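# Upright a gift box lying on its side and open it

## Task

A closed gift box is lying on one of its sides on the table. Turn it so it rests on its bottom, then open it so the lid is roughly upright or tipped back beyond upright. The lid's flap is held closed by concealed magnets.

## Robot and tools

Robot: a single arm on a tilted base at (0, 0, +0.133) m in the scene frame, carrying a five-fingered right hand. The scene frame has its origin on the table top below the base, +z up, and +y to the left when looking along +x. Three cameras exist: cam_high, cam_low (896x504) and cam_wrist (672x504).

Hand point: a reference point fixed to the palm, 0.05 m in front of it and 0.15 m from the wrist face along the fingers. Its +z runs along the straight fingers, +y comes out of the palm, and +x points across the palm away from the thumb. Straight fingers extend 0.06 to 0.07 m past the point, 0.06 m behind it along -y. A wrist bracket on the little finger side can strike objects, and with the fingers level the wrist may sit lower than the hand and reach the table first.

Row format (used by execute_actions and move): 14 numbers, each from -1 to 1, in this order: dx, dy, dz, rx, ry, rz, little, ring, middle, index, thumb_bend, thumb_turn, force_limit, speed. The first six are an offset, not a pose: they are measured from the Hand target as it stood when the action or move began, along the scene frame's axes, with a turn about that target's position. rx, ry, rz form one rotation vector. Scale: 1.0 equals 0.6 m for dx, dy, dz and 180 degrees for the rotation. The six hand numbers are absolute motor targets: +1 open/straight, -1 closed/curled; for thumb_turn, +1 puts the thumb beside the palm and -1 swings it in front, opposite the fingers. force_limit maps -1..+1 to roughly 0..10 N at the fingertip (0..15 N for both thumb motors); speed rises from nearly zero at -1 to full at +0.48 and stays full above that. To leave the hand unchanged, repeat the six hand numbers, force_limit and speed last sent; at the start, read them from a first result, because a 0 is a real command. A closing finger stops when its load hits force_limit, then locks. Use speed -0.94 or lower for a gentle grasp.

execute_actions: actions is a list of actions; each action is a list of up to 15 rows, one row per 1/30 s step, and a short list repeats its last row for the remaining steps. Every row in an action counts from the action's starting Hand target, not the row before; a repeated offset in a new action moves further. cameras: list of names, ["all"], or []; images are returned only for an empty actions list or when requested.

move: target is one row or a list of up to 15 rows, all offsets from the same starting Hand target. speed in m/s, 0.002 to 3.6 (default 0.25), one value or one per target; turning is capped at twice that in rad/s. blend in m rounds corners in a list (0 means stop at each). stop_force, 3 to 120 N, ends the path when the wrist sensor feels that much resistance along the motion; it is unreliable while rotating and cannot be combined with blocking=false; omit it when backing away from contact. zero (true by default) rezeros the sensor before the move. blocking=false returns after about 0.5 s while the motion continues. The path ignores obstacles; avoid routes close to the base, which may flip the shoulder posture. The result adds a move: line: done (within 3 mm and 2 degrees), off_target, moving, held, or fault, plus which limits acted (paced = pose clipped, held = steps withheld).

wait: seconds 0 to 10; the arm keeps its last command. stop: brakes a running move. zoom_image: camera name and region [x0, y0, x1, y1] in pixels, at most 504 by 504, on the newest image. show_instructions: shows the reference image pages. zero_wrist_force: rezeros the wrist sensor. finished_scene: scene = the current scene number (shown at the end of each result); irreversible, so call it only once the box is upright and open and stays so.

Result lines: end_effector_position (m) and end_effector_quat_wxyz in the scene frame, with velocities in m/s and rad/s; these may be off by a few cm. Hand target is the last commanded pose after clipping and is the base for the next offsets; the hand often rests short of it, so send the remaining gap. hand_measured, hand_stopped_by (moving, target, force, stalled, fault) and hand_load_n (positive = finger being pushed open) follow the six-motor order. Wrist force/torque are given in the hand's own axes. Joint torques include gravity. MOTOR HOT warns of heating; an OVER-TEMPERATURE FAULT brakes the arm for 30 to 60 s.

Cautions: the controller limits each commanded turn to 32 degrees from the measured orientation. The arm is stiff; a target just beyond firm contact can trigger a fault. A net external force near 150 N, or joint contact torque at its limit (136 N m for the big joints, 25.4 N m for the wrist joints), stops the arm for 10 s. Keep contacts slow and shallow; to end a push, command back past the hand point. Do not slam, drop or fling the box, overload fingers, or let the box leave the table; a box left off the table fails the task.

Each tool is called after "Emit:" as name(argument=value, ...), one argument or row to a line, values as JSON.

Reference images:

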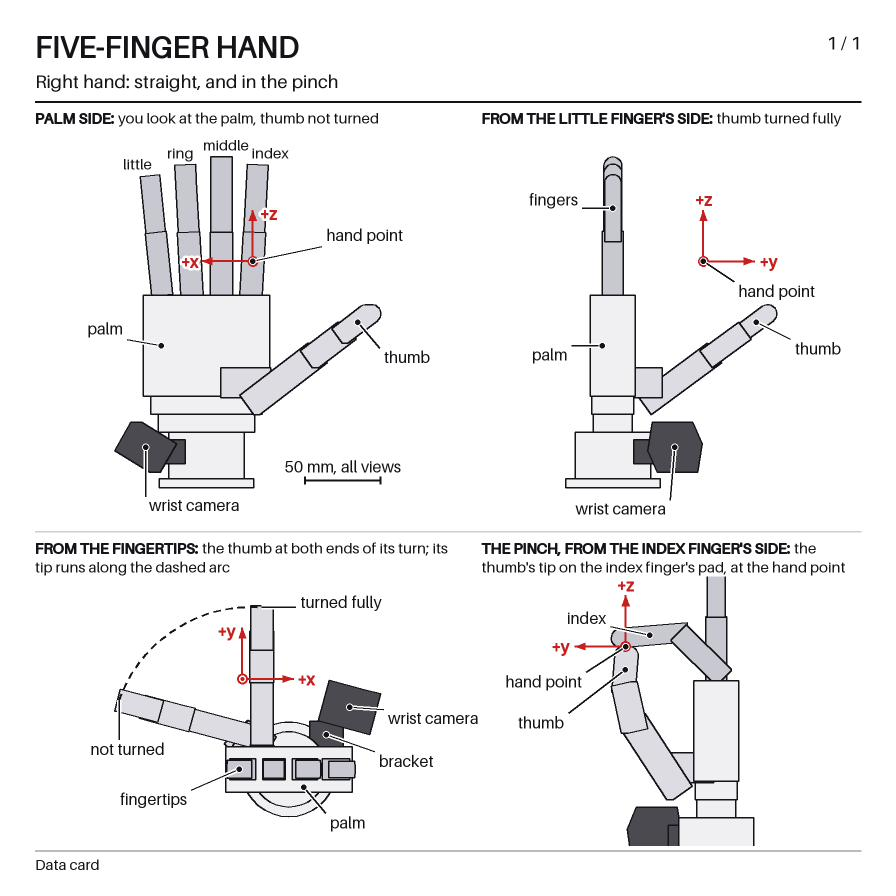

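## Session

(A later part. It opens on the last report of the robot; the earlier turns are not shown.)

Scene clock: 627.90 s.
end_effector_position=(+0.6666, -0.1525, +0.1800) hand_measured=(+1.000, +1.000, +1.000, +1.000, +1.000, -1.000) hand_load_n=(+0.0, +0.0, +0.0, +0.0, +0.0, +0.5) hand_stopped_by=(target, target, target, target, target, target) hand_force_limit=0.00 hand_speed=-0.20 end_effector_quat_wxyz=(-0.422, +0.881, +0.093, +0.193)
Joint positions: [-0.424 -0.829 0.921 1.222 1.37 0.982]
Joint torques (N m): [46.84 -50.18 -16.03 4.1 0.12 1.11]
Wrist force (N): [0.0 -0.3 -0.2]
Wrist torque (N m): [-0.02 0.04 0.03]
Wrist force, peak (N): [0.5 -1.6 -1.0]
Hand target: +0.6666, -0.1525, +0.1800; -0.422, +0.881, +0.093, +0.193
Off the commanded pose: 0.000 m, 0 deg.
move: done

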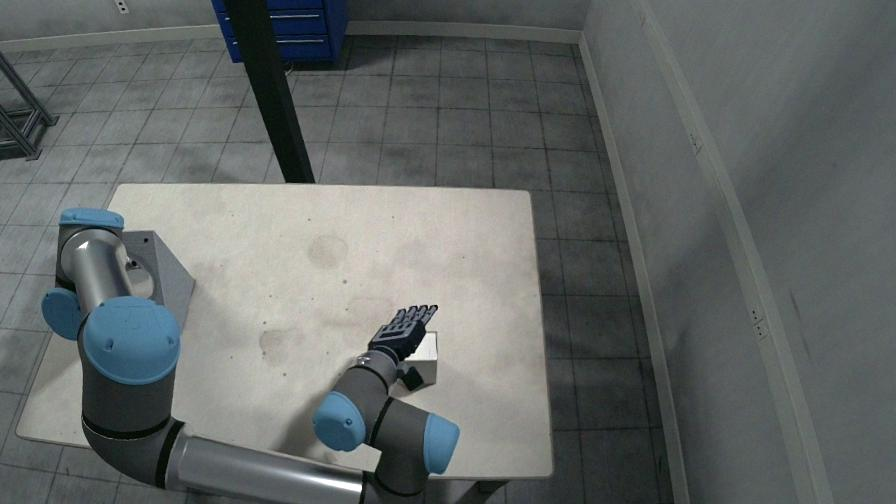

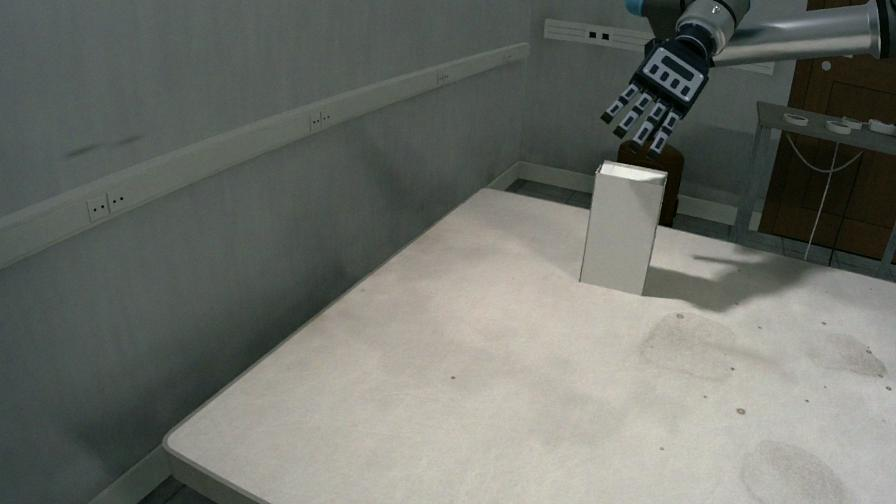

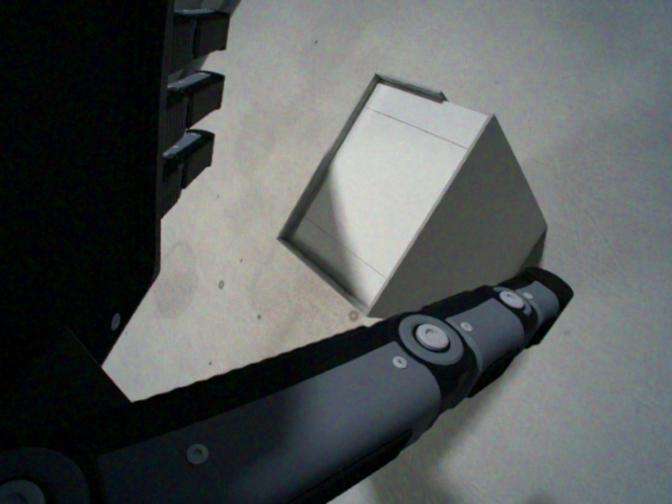

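Emit:
move(
  target=[0.005, 0.002, -0.1, 0, 0, 0, 1, 1, 1, 1, 1, -1, 0.0, -0.2],
  speed=0.06,
  stop_force=4,
  cameras=["all"],
)

Emit:
zoom_image(
  camera="cam_low",
  region=[540, 60, 780, 310],
)

Emit:
zoom_image(
  camera="cam_high",
  region=[310, 260, 490, 400],
)

Scene clock: 644.90 s.
end_effector_position=(+0.6693, -0.1515, +0.1260) hand_measured=(+1.000, +1.000, +1.000, +1.000, +1.000, -1.000) hand_load_n=(+0.0, +0.0, +0.0, +0.0, +0.0, +0.0) hand_stopped_by=(target, target, target, target, target, target) hand_force_limit=0.00 hand_speed=-0.20 end_effector_quat_wxyz=(-0.422, +0.881, +0.093, +0.193)
Joint positions: [-0.484 -0.792 0.955 1.163 1.355 0.923]
Joint torques (N m): [33.38 -36.45 -15.53 2.96 -3.12 -1.16]
Wrist force (N): [0.4 -0.6 -0.6]
Wrist torque (N m): [0.03 0.00 0.02]
Wrist force, peak (N): [8.4 -18.1 -11.6]
Hand target: +0.6693, -0.1515, +0.1260; -0.422, +0.881, +0.093, +0.193 (not the last commanded pose)
Off the commanded pose: 0.006 m, 0 deg.
move: contact

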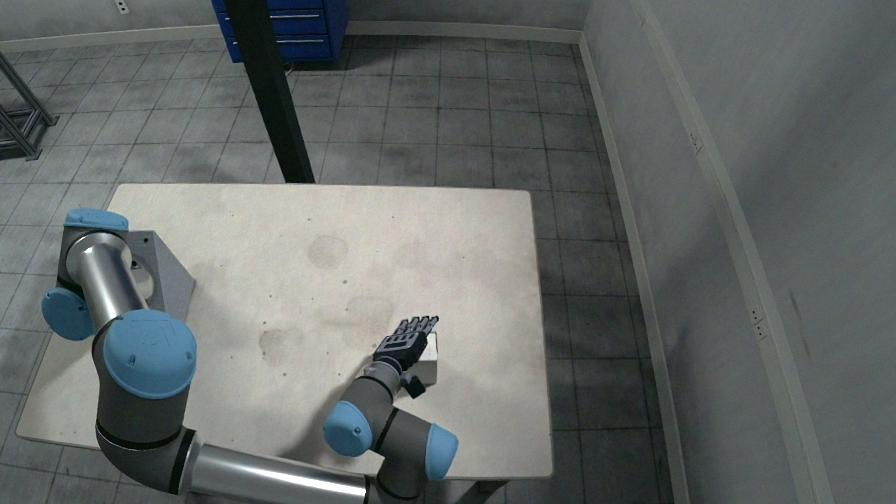

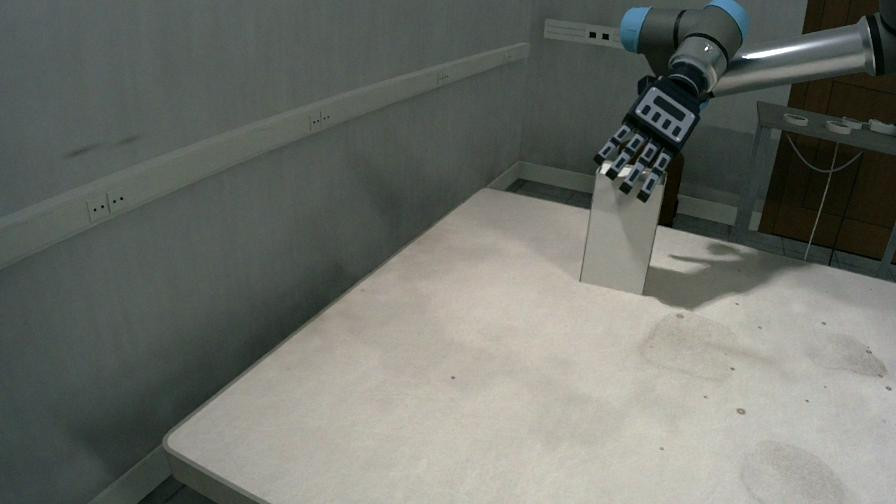

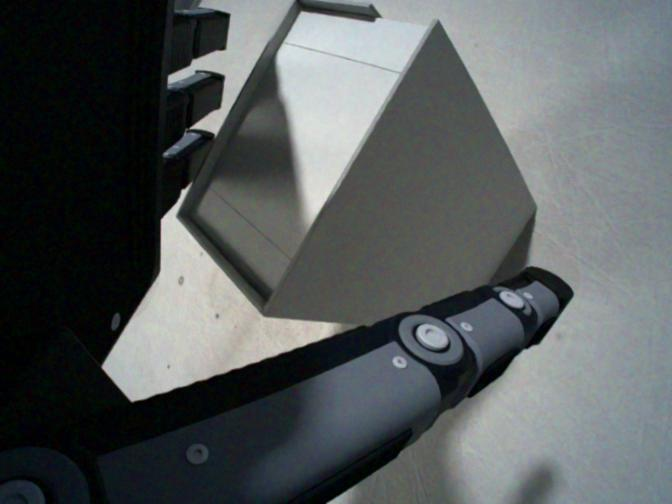

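Scaled by 2.016 from the camera's 896x504 image, which has a finer 1280x720 frame.

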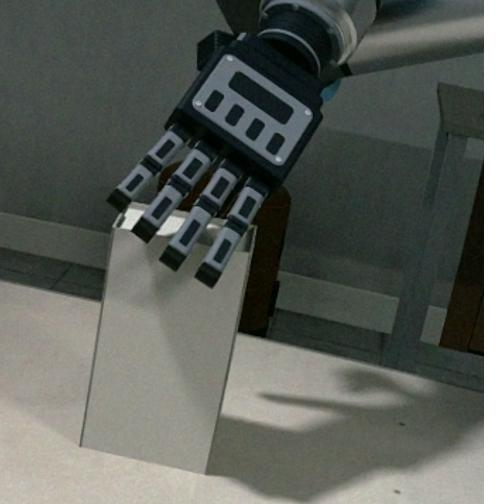

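Scaled by 2.800 from the camera's 896x504 image, which has a finer 1280x720 frame.

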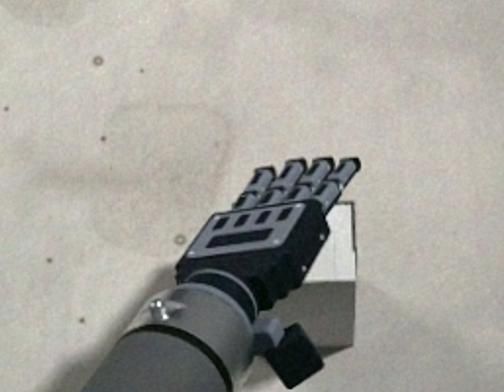

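Emit:
move(
  target=[
    [0, 0, 0.02, 0, 0, 0, 1, 1, 1, 1, 1, -1, 0.0, -0.2],
    [0, 0.038, 0.02, 0, 0, 0, 1, 1, 1, 1, 1, -1, 0.0, -0.2],
  ],
  speed=0.06,
  stop_force=4,
  blend=[0.005, 0],
  cameras=["cam_high", "cam_wrist"],
)

Emit:
zoom_image(
  camera="cam_wrist",
  region=[160, 0, 660, 480],
)

Scene clock: 660.93 s.
end_effector_position=(+0.6693, -0.1287, +0.1380) hand_measured=(+1.000, +1.000, +1.000, +1.000, +1.000, -1.000) hand_load_n=(+0.0, +0.0, +0.0, +0.5, +0.0, +0.0) hand_stopped_by=(target, target, target, target, target, target) hand_force_limit=0.00 hand_speed=-0.20 end_effector_quat_wxyz=(-0.422, +0.881, +0.093, +0.193)
Joint positions: [-0.445 -0.795 0.98 1.133 1.365 0.962]
Joint torques (N m): [33.98 -50.34 -15.86 4.04 -3.21 -1.43]
Wrist force (N): [0.0 -0.5 -0.6]
Wrist torque (N m): [-0.01 0.05 0.03]
Wrist force, peak (N): [0.4 -1.0 -0.7]
Hand target: +0.6693, -0.1287, +0.1380; -0.422, +0.881, +0.093, +0.193
Off the commanded pose: 0.000 m, 0 deg.
move: done
Images, in order (width x height): cam_high 896x504, cam_wrist 672x504.

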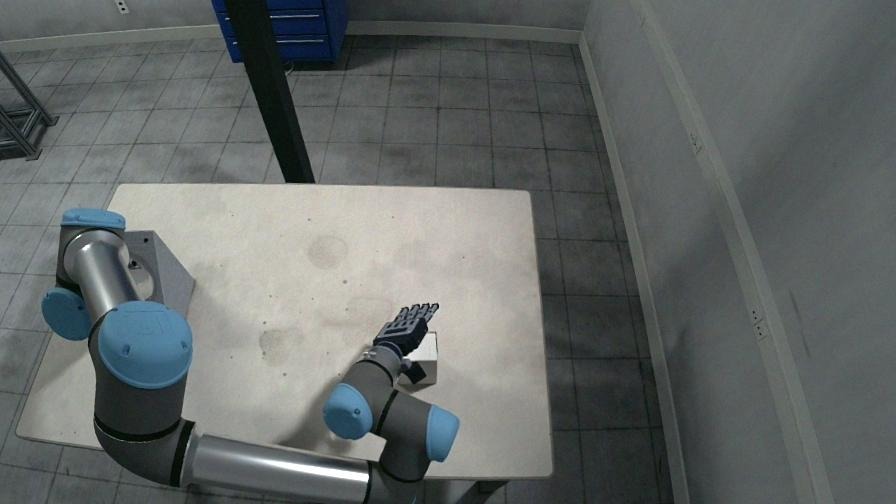

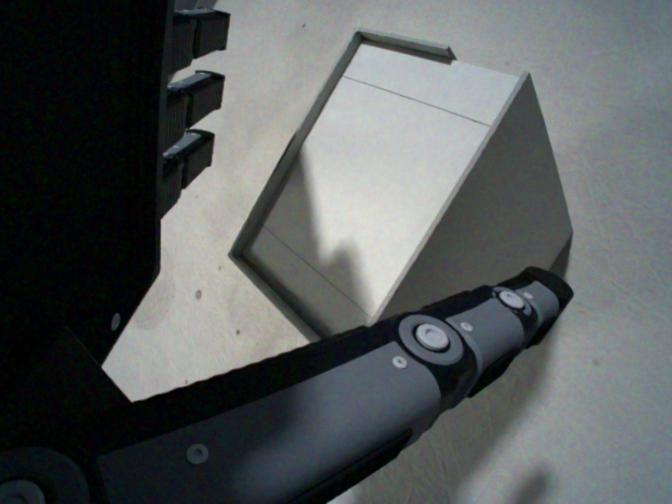

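Scaled by 1.008 from the camera's 672x504 image, which has a finer 960x720 frame.

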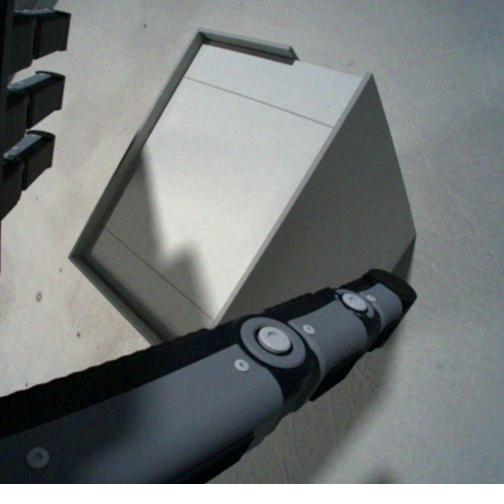

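Emit:
move(
  target=[0, 0.005, -0.0333, 0, 0, 0, 1, 1, 1, 1, 1, -1, 0.0, -0.2],
  speed=0.05,
  stop_force=4,
)

Emit:
move(
  target=[0, 0.05, 0, 0, 0, 0, 1, 1, 1, 1, 1, -1, 0.0, -0.2],
  speed=0.02,
  stop_force=3,
  cameras=["all"],
)

Scene clock: 670.50 s.
end_effector_position=(+0.6693, -0.1257, +0.1180) hand_measured=(+1.000, +1.000, +1.000, +1.000, +1.000, -1.000) hand_load_n=(+0.0, +0.0, +0.0, +0.0, +0.0, +0.0) hand_stopped_by=(target, target, target, target, target, target) hand_force_limit=0.00 hand_speed=-0.20 end_effector_quat_wxyz=(-0.422, +0.881, +0.093, +0.193)
Joint positions: [-0.465 -0.781 0.997 1.105 1.36 0.942]
Joint torques (N m): [47.92 -50.12 -15.22 4.27 0.1 1.58]
Wrist force (N): [0.3 -0.5 -0.4]
Wrist torque (N m): [-0.02 0.01 0.10]
Wrist force, peak (N): [0.3 -0.9 -1.2]
Hand target: +0.6693, -0.1257, +0.1180; -0.422, +0.881, +0.093, +0.193
Off the commanded pose: 0.000 m, 0 deg.
move: done

Scene clock: 673.17 s.
end_effector_position=(+0.6693, -0.0957, +0.1180) hand_measured=(+1.000, +1.000, +1.000, +1.000, +1.000, -1.000) hand_load_n=(+0.0, +0.0, +0.0, +0.0, +0.0, +0.0) hand_stopped_by=(target, target, target, target, target, target) hand_force_limit=0.00 hand_speed=-0.20 end_effector_quat_wxyz=(-0.422, +0.881, +0.093, +0.193)
Joint positions: [-0.431 -0.77 1.033 1.052 1.369 0.975]
Joint torques (N m): [33.56 -49.5 -14.81 4.24 -3.24 -1.31]
Wrist force (N): [0.2 -0.4 -0.7]
Wrist torque (N m): [0.01 0.05 0.03]
Wrist force, peak (N): [0.9 -1.3 -1.8]
Hand target: +0.6693, -0.0957, +0.1180; -0.422, +0.881, +0.093, +0.193
Off the commanded pose: 0.000 m, 0 deg.
move: done

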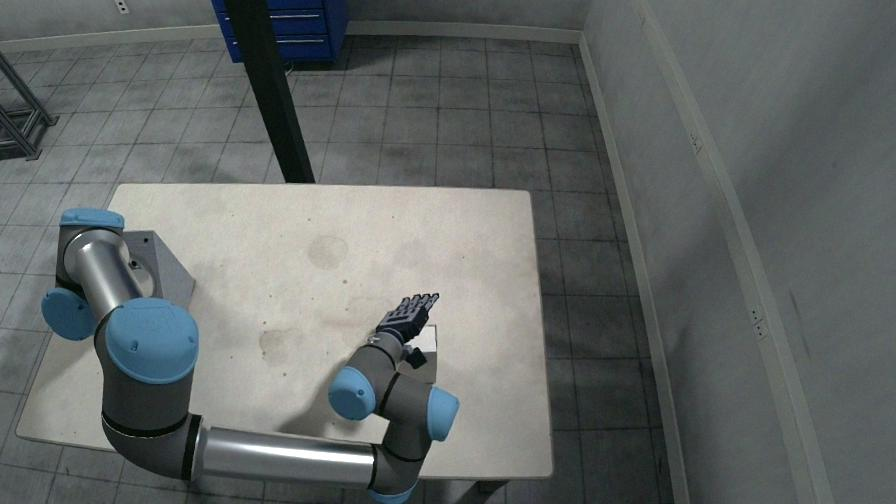

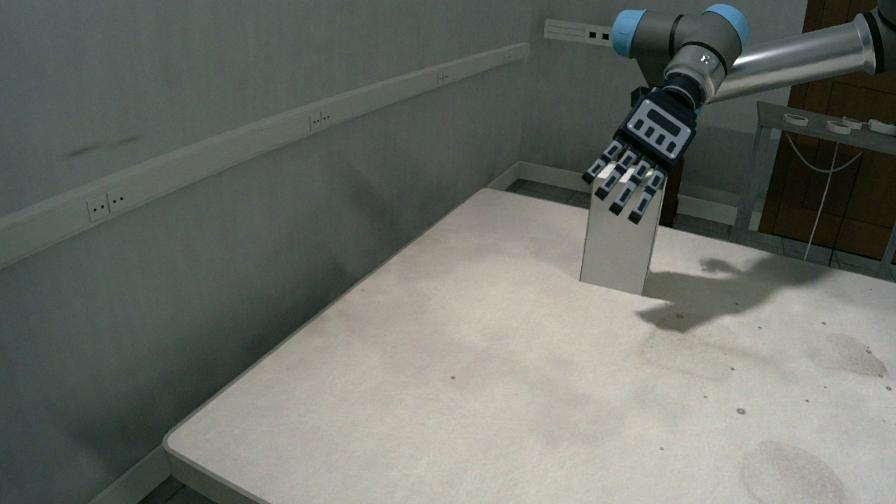

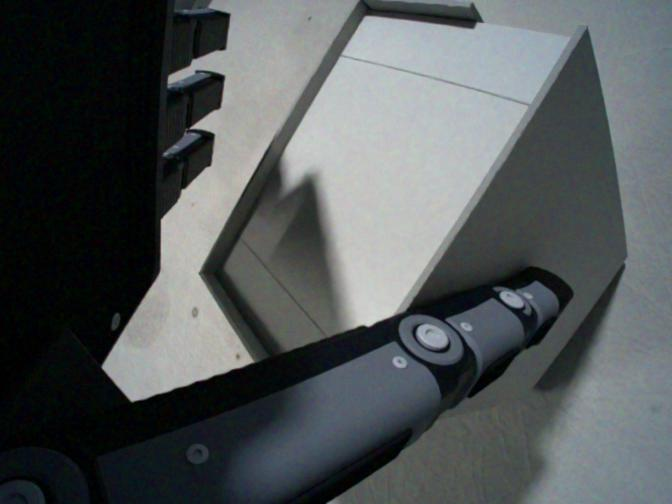

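Emit:
move(
  target=[0, -0.02, 0, 0, 0, 0, 1, 0.4, 0.4, 0.4, 1, -1, 0.0, -0.4],
  speed=0.04,
)

Emit:
move(
  target=[0, 0, 0, 0, 0, 0, 1, -0.5, -0.5, -0.5, 1, -1, -0.2, -0.88],
  speed=0.04,
  cameras=["all"],
)

Emit:
zoom_image(
  camera="cam_low",
  region=[540, 60, 780, 310],
)

Scene clock: 683.03 s.
end_effector_position=(+0.6693, -0.1078, +0.1181) hand_measured=(+1.000, +0.400, +0.400, +0.400, +1.000, -1.000) hand_load_n=(+0.0, +0.0, +0.0, +0.0, +0.0, +0.0) hand_stopped_by=(target, target, target, target, target, target) hand_force_limit=0.00 hand_speed=-0.40 end_effector_quat_wxyz=(-0.422, +0.881, +0.093, +0.193)
Joint positions: [-0.445 -0.775 1.02 1.073 1.365 0.962]
Joint torques (N m): [48.45 -40.33 -2.48 -0.14 -2.54 0.86]
Wrist force (N): [0.3 -0.5 -0.4]
Wrist torque (N m): [-0.04 -0.01 0.13]
Wrist force, peak (N): [0.5 -0.5 -0.9]
Hand target: +0.6693, -0.1077, +0.1180; -0.422, +0.881, +0.093, +0.193
Off the commanded pose: 0.000 m, 0 deg.
move: done

Scene clock: 684.30 s.
end_effector_position=(+0.6693, -0.1076, +0.1180) hand_measured=(+1.000, +0.090, +0.102, +0.068, +1.000, -1.000) hand_load_n=(+0.0, +4.5, +4.0, +7.0, +1.0, +2.0) hand_stopped_by=(target, force, force, force, target, target) hand_force_limit=-0.20 hand_speed=-0.88 end_effector_quat_wxyz=(-0.422, +0.881, +0.093, +0.193)
Joint positions: [-0.444 -0.775 1.02 1.073 1.365 0.962]
Joint torques (N m): [46.58 -34.09 -1.64 -0.62 -0.02 1.73]
Wrist force (N): [0.2 -0.7 -0.7]
Wrist torque (N m): [0.03 0.07 0.09]
Wrist force, peak (N): [0.4 -1.2 -0.6]
Hand target: +0.6693, -0.1077, +0.1180; -0.422, +0.881, +0.093, +0.193
Off the commanded pose: 0.000 m, 0 deg.
move: done

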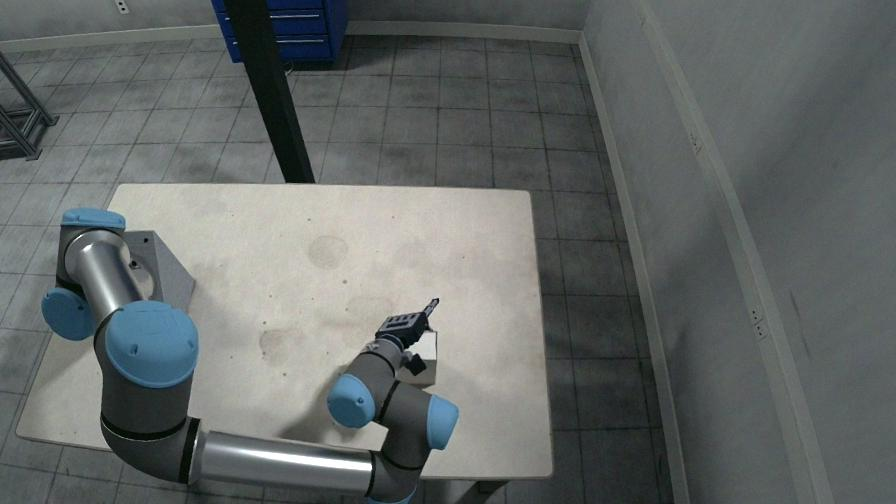

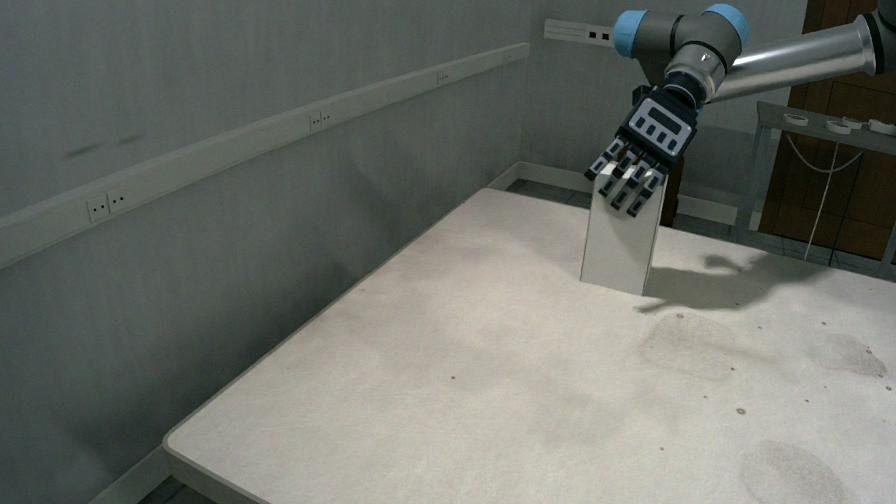

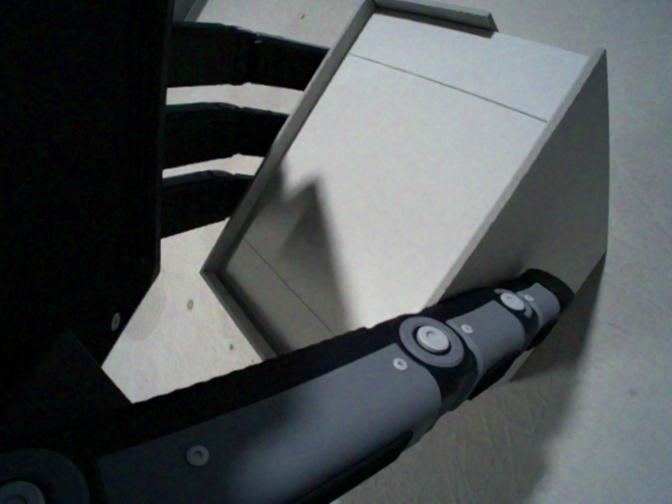

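Scaled by 2.016 from the camera's 896x504 image, which has a finer 1280x720 frame.

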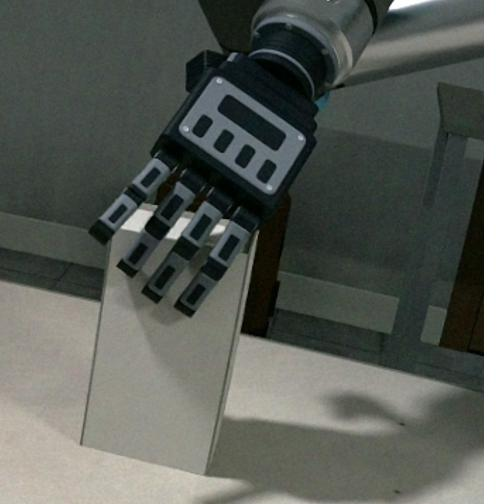

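Emit:
move(
  target=[0, 0, 0.05, 0, 0, 0, 1, -0.5, -0.5, -0.5, 1, -1, -0.2, -0.88],
  speed=0.05,
  cameras=["cam_low", "cam_wrist"],
)

Emit:
zoom_image(
  camera="cam_low",
  region=[540, 60, 780, 310],
)

Scene clock: 697.80 s.
end_effector_position=(+0.6693, -0.1078, +0.1483) hand_measured=(+1.000, +0.090, +0.102, +0.068, +1.000, -1.000) hand_load_n=(+0.0, +0.0, +0.0, +0.0, +0.0, +0.0) hand_stopped_by=(target, force, force, force, target, target) hand_force_limit=-0.20 hand_speed=-0.88 end_effector_quat_wxyz=(-0.422, +0.881, +0.093, +0.193)
Joint positions: [-0.409 -0.794 0.999 1.106 1.374 0.997]
Joint torques (N m): [35.79 -31.09 -1.96 -0.53 -1.37 -1.34]
Wrist force (N): [0.3 -0.3 -0.4]
Wrist torque (N m): [-0.03 0.01 0.02]
Wrist force, peak (N): [0.5 -1.2 -0.7]
Hand target: +0.6693, -0.1077, +0.1480; -0.422, +0.881, +0.093, +0.193
Off the commanded pose: 0.000 m, 0 deg.
move: done
Images, in order (width x height): cam_low 896x504, cam_wrist 672x504.

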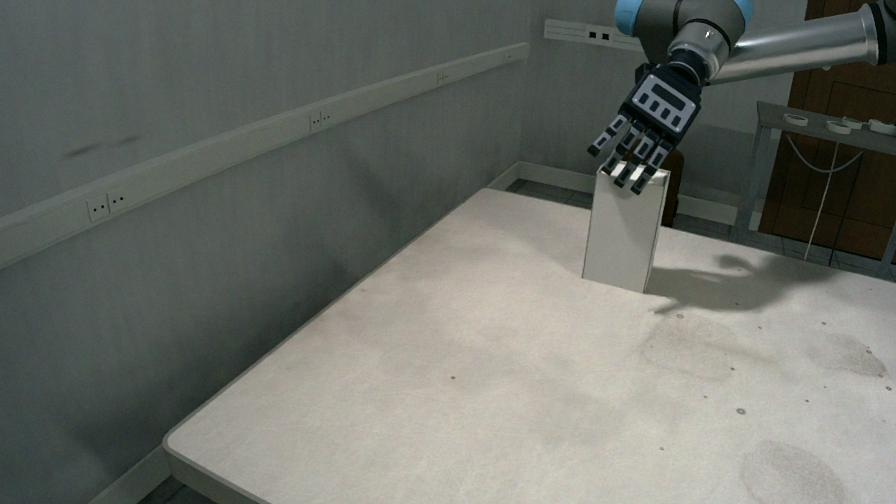

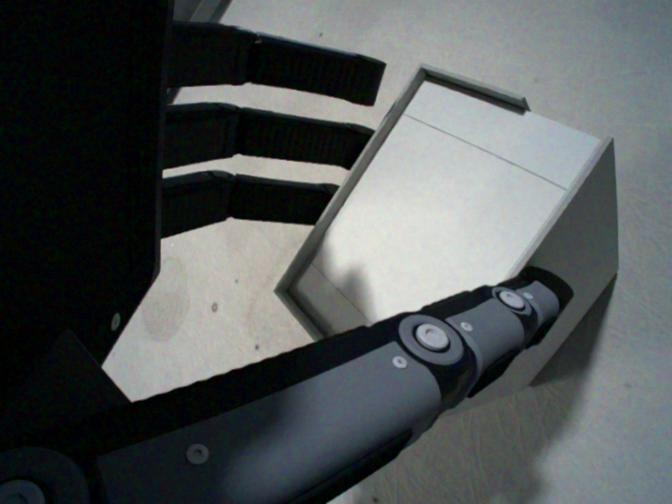

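Scaled by 2.016 from the camera's 896x504 image, which has a finer 1280x720 frame.

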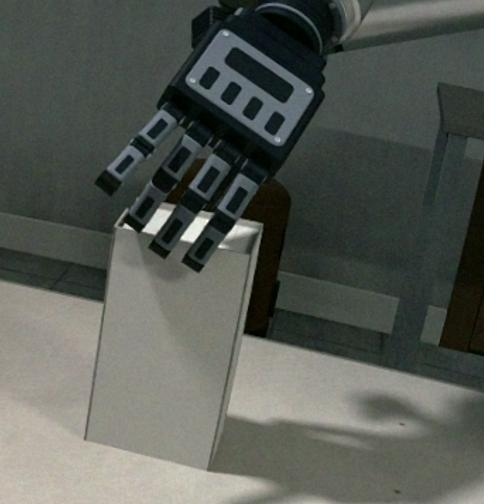

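Emit:
move(
  target=[0, 0, -0.055, 0, 0, 0, 1, 0.3, 0.3, 0.3, 1, -1, 0.0, -0.4],
  speed=0.05,
  stop_force=5,
)

Emit:
move(
  target=[0, 0, 0, 0, 0, 0, 1, -0.6, -0.6, -0.6, 1, -1, 0.0, -0.88],
  speed=0.04,
)

Emit:
move(
  target=[0, 0, 0, 0, 0, 0, 1, -0.7, -0.7, -0.7, 1, -1, 0.7, -0.88],
  speed=0.04,
  cameras=["all"],
)

Emit:
zoom_image(
  camera="cam_low",
  region=[540, 60, 780, 310],
)

Scene clock: 736.83 s.
end_effector_position=(+0.6693, -0.1077, +0.1150) hand_measured=(+1.000, +0.300, +0.300, +0.300, +1.000, -1.000) hand_load_n=(+0.0, +0.0, +0.0, +0.0, +0.0, +0.0) hand_stopped_by=(target, target, target, target, target, target) hand_force_limit=0.00 hand_speed=-0.40 end_effector_quat_wxyz=(-0.422, +0.881, +0.093, +0.193)
Joint positions: [-0.448 -0.773 1.022 1.07 1.364 0.959]
Joint torques (N m): [47.88 -50.05 -14.99 4.21 0.21 1.64]
Wrist force (N): [0.0 -0.3 -0.5]
Wrist torque (N m): [0.00 0.04 0.09]
Wrist force, peak (N): [0.6 -1.0 -1.5]
Hand target: +0.6693, -0.1077, +0.1150; -0.422, +0.881, +0.093, +0.193
Off the commanded pose: 0.000 m, 0 deg.
move: done

Scene clock: 737.87 s.
end_effector_position=(+0.6693, -0.1077, +0.1150) hand_measured=(+1.000, +0.046, +0.070, +0.046, +1.000, -1.000) hand_load_n=(+0.0, +7.5, +4.5, +7.0, +1.5, +2.5) hand_stopped_by=(target, force, force, force, target, target) hand_force_limit=0.00 hand_speed=-0.88 end_effector_quat_wxyz=(-0.422, +0.881, +0.093, +0.193)
Joint positions: [-0.448 -0.773 1.022 1.07 1.364 0.959]
Joint torques (N m): [47.56 -49.76 -13.43 3.73 -0.51 1.58]
Wrist force (N): [-0.1 0.3 -0.1]
Wrist torque (N m): [0.05 0.03 0.12]
Wrist force, peak (N): [0.4 -0.7 -0.9]
Hand target: +0.6693, -0.1077, +0.1150; -0.422, +0.881, +0.093, +0.193
Off the commanded pose: 0.000 m, 0 deg.
move: done

Scene clock: 738.37 s.
end_effector_position=(+0.6693, -0.1077, +0.1150) hand_measured=(+1.000, +0.038, +0.054, +0.040, +1.000, -1.000) hand_load_n=(+0.0, +9.0, +11.0, +8.5, +2.5, +3.0) hand_stopped_by=(target, force, force, force, target, target) hand_force_limit=0.70 hand_speed=-0.88 end_effector_quat_wxyz=(-0.422, +0.881, +0.093, +0.193)
Joint positions: [-0.448 -0.773 1.022 1.07 1.364 0.959]
Joint torques (N m): [47.83 -50.1 -13.63 3.5 -0.79 1.58]
Wrist force (N): [-0.2 0.1 0.0]
Wrist torque (N m): [-0.01 0.01 0.11]
Wrist force, peak (N): [-0.4 0.7 0.2]
Hand target: +0.6693, -0.1077, +0.1150; -0.422, +0.881, +0.093, +0.193
Off the commanded pose: 0.000 m, 0 deg.
move: done

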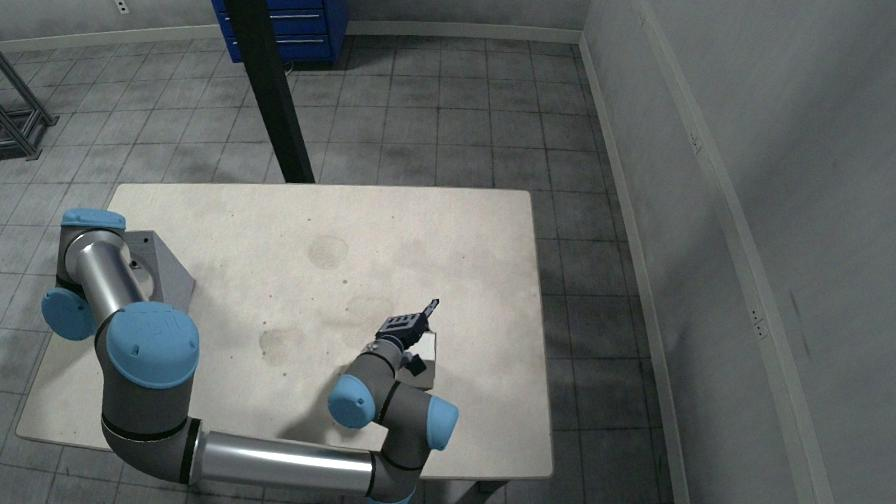

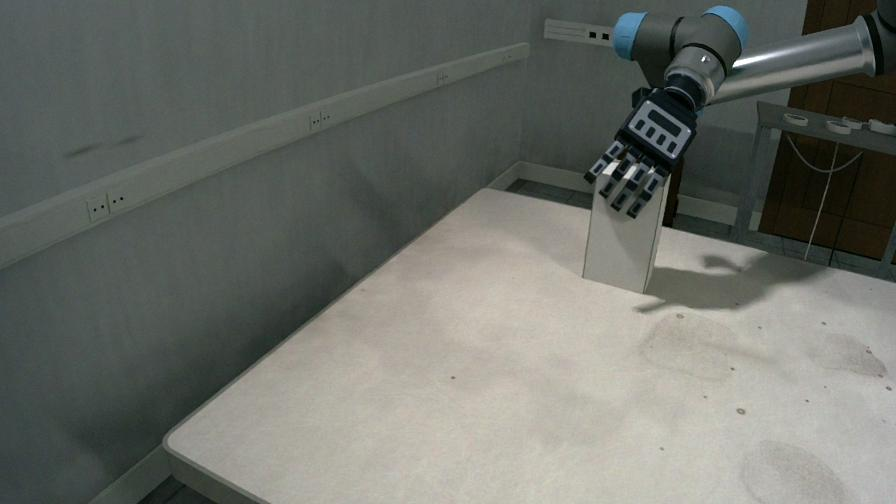

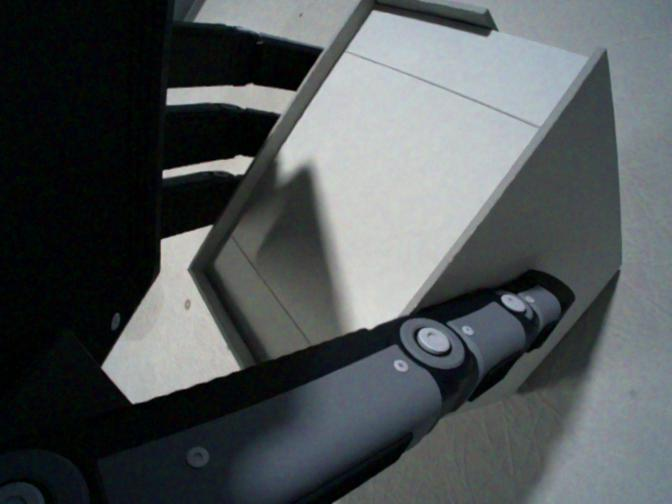

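Scaled by 2.016 from the camera's 896x504 image, which has a finer 1280x720 frame.

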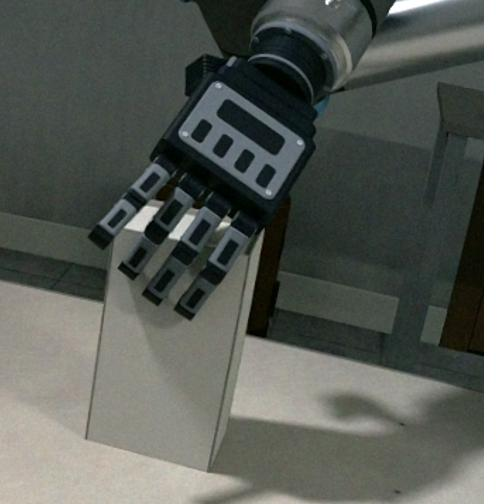

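Emit:
move(
  target=[0, 0, 0.02, 0, 0, 0, 1, -0.7, -0.7, -0.7, 1, -1, 0.7, -0.88],
  speed=0.02,
  cameras=["cam_low"],
)

Emit:
zoom_image(
  camera="cam_low",
  region=[540, 60, 780, 310],
)

Scene clock: 742.30 s.
end_effector_position=(+0.6693, -0.1077, +0.1272) hand_measured=(+1.000, +0.038, +0.054, +0.040, +1.000, -1.000) hand_load_n=(+0.0, +8.5, +10.5, +8.5, +3.0, +3.5) hand_stopped_by=(target, force, force, force, target, target) hand_force_limit=0.70 hand_speed=-0.88 end_effector_quat_wxyz=(-0.422, +0.881, +0.093, +0.193)
Joint positions: [-0.434 -0.781 1.014 1.083 1.368 0.973]
Joint torques (N m): [36.18 -40.64 -9.38 2.68 -0.26 -0.19]
Wrist force (N): [-0.3 0.1 0.3]
Wrist torque (N m): [-0.03 0.01 0.04]
Wrist force, peak (N): [-0.4 0.6 0.5]
Hand target: +0.6693, -0.1077, +0.1270; -0.422, +0.881, +0.093, +0.193
Off the commanded pose: 0.000 m, 0 deg.
move: done
Images, in order (width x height): cam_low 896x504.

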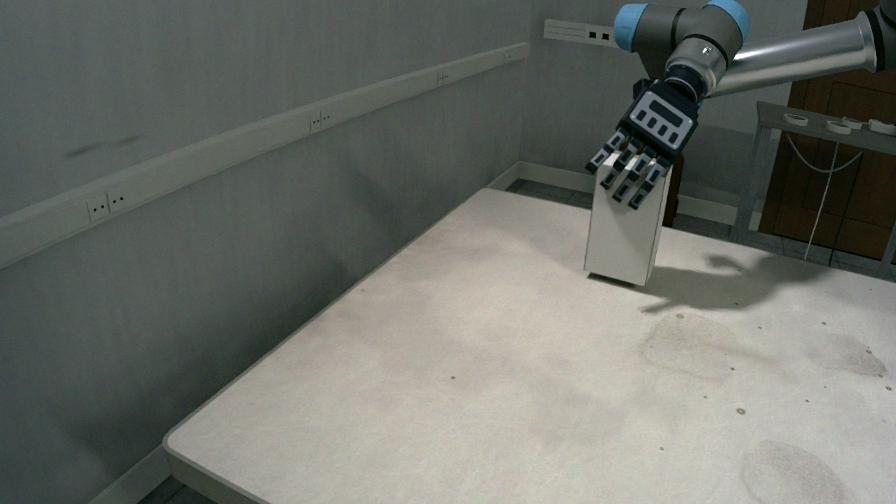

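Scaled by 2.016 from the camera's 896x504 image, which has a finer 1280x720 frame.

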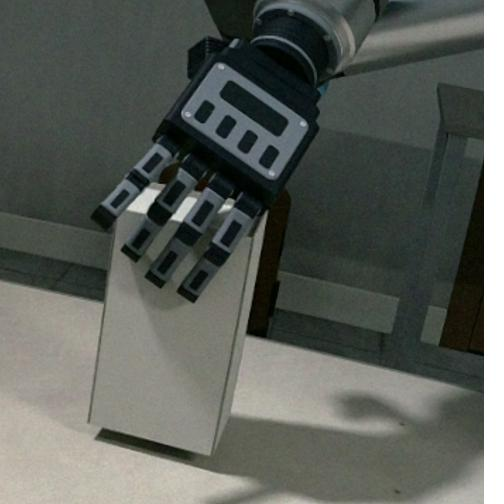

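Emit:
move(
  target=[
    [0.0, 0.0, 0.03, 0, 0, 0, 1, -0.7, -0.7, -0.7, 1, -1, 0.7, -0.88],
    [0.043, 0.068, 0.03, 0, 0, -0.5, 1, -0.7, -0.7, -0.7, 1, -1, 0.7, -0.88],
  ],
  speed=0.2,
  blend=[0.01, 0],
  cameras=["all"],
)

Scene clock: 870.43 s.
end_effector_position=(+0.6951, -0.0668, +0.1450) hand_measured=(+1.000, +0.038, +0.054, +0.040, +1.000, -1.000) hand_load_n=(+0.0, +9.0, +11.0, +8.5, +2.5, +3.5) hand_stopped_by=(target, force, force, force, target, target) hand_force_limit=0.70 hand_speed=-0.88 end_effector_quat_wxyz=(-0.162, +0.689, -0.557, +0.435)
Joint positions: [-0.116 -0.949 1.609 -0.439 2.23 1.985]
Joint torques (N m): [28.21 -39.08 -2.91 0.94 -0.36 -1.03]
Wrist force (N): [0.1 -0.6 0.1]
Wrist torque (N m): [-0.10 -0.02 0.14]
Wrist force, peak (N): [-0.7 1.3 1.5]
Hand target: +0.6951, -0.0669, +0.1450; -0.162, +0.689, -0.557, +0.435
Off the commanded pose: 0.000 m, 0 deg.
move: done; blend cut to 0.009 m at target 1

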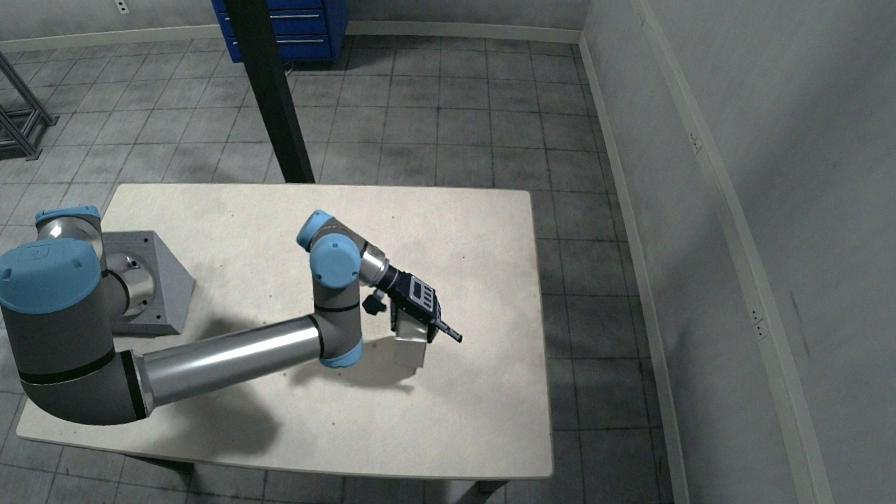

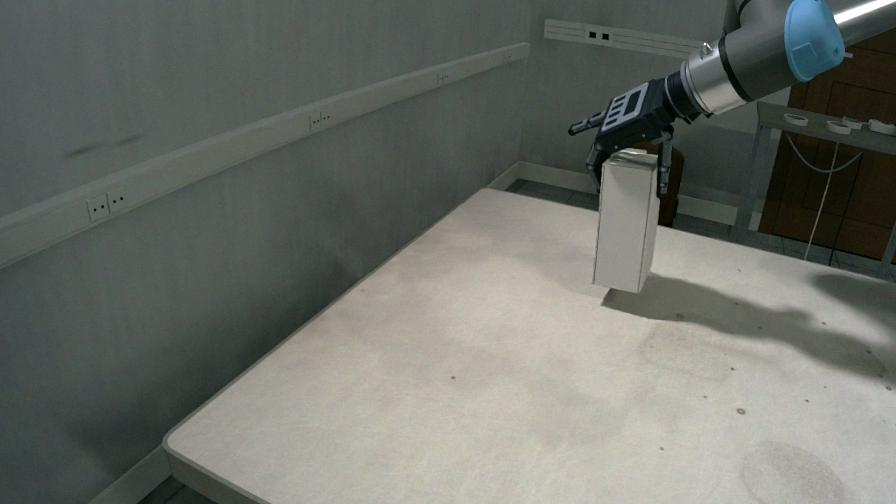

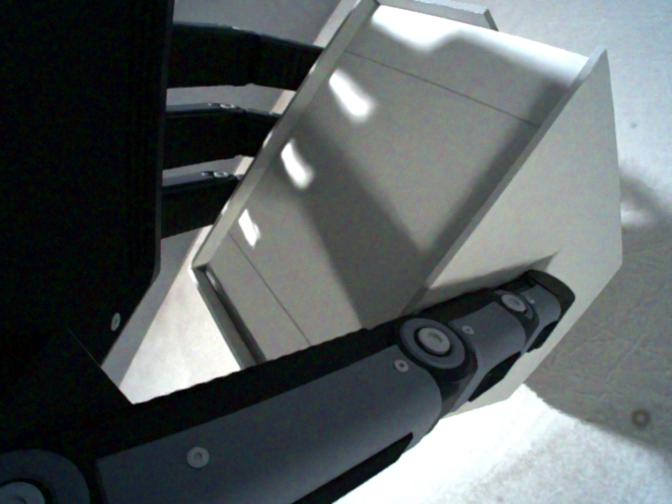

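Emit:
move(
  target=[0, 0, -0.06, 0, 0, 0, 1, -0.7, -0.7, -0.7, 1, -1, 0.7, -0.88],
  speed=0.03,
  stop_force=3,
  cameras=["cam_low", "cam_high"],
)

Emit:
zoom_image(
  camera="cam_low",
  region=[540, 80, 780, 330],
)

Scene clock: 876.43 s.
end_effector_position=(+0.6951, -0.0669, +0.1146) hand_measured=(+1.000, +0.038, +0.054, +0.040, +1.000, -1.000) hand_load_n=(+0.0, +7.5, +10.0, +8.5, +2.5, +3.0) hand_stopped_by=(target, force, force, force, target, target) hand_force_limit=0.70 hand_speed=-0.88 end_effector_quat_wxyz=(-0.162, +0.689, -0.557, +0.435)
Joint positions: [-0.158 -0.928 1.639 -0.496 2.189 1.974]
Joint torques (N m): [42.03 -40.17 -14.75 -2.69 -2.78 1.59]
Wrist force (N): [0.5 0.8 0.5]
Wrist torque (N m): [0.06 -0.09 0.15]
Wrist force, peak (N): [10.3 -19.3 -17.9]
Hand target: +0.6951, -0.0669, +0.1146; -0.162, +0.689, -0.557, +0.435 (not the last commanded pose)
Off the commanded pose: 0.006 m, 0 deg.
move: contact
Images, in order (width x height): cam_high 896x504, cam_low 896x504.

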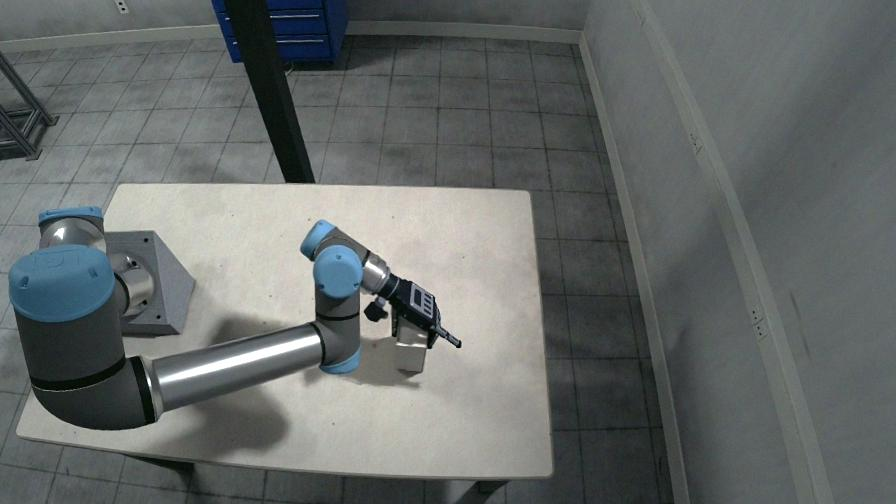

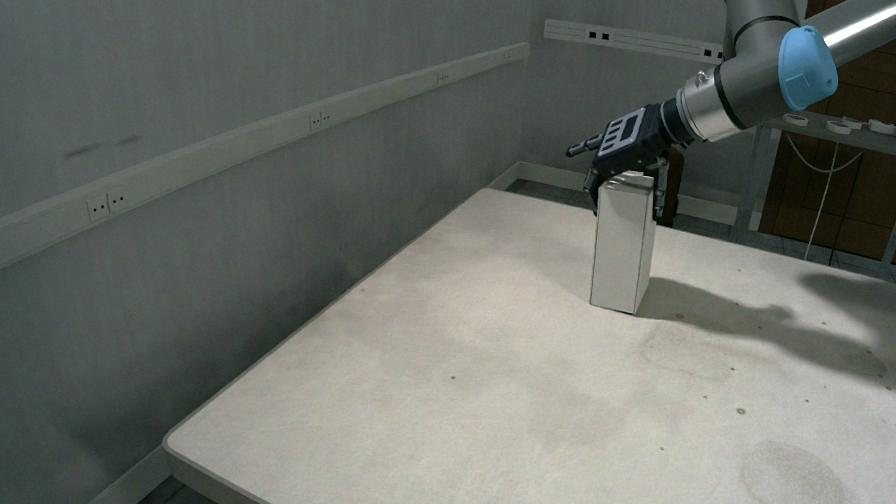

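Scaled by 2.016 from the camera's 896x504 image, which has a finer 1280x720 frame.

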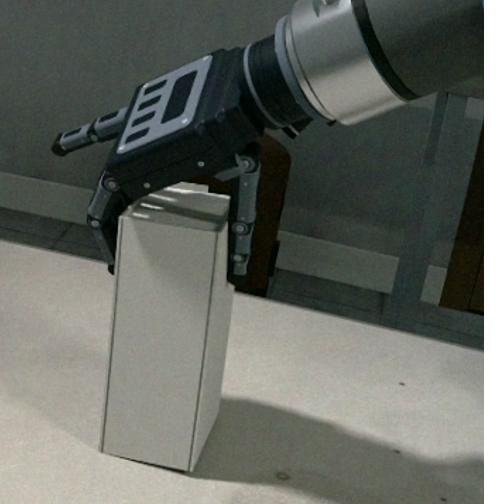

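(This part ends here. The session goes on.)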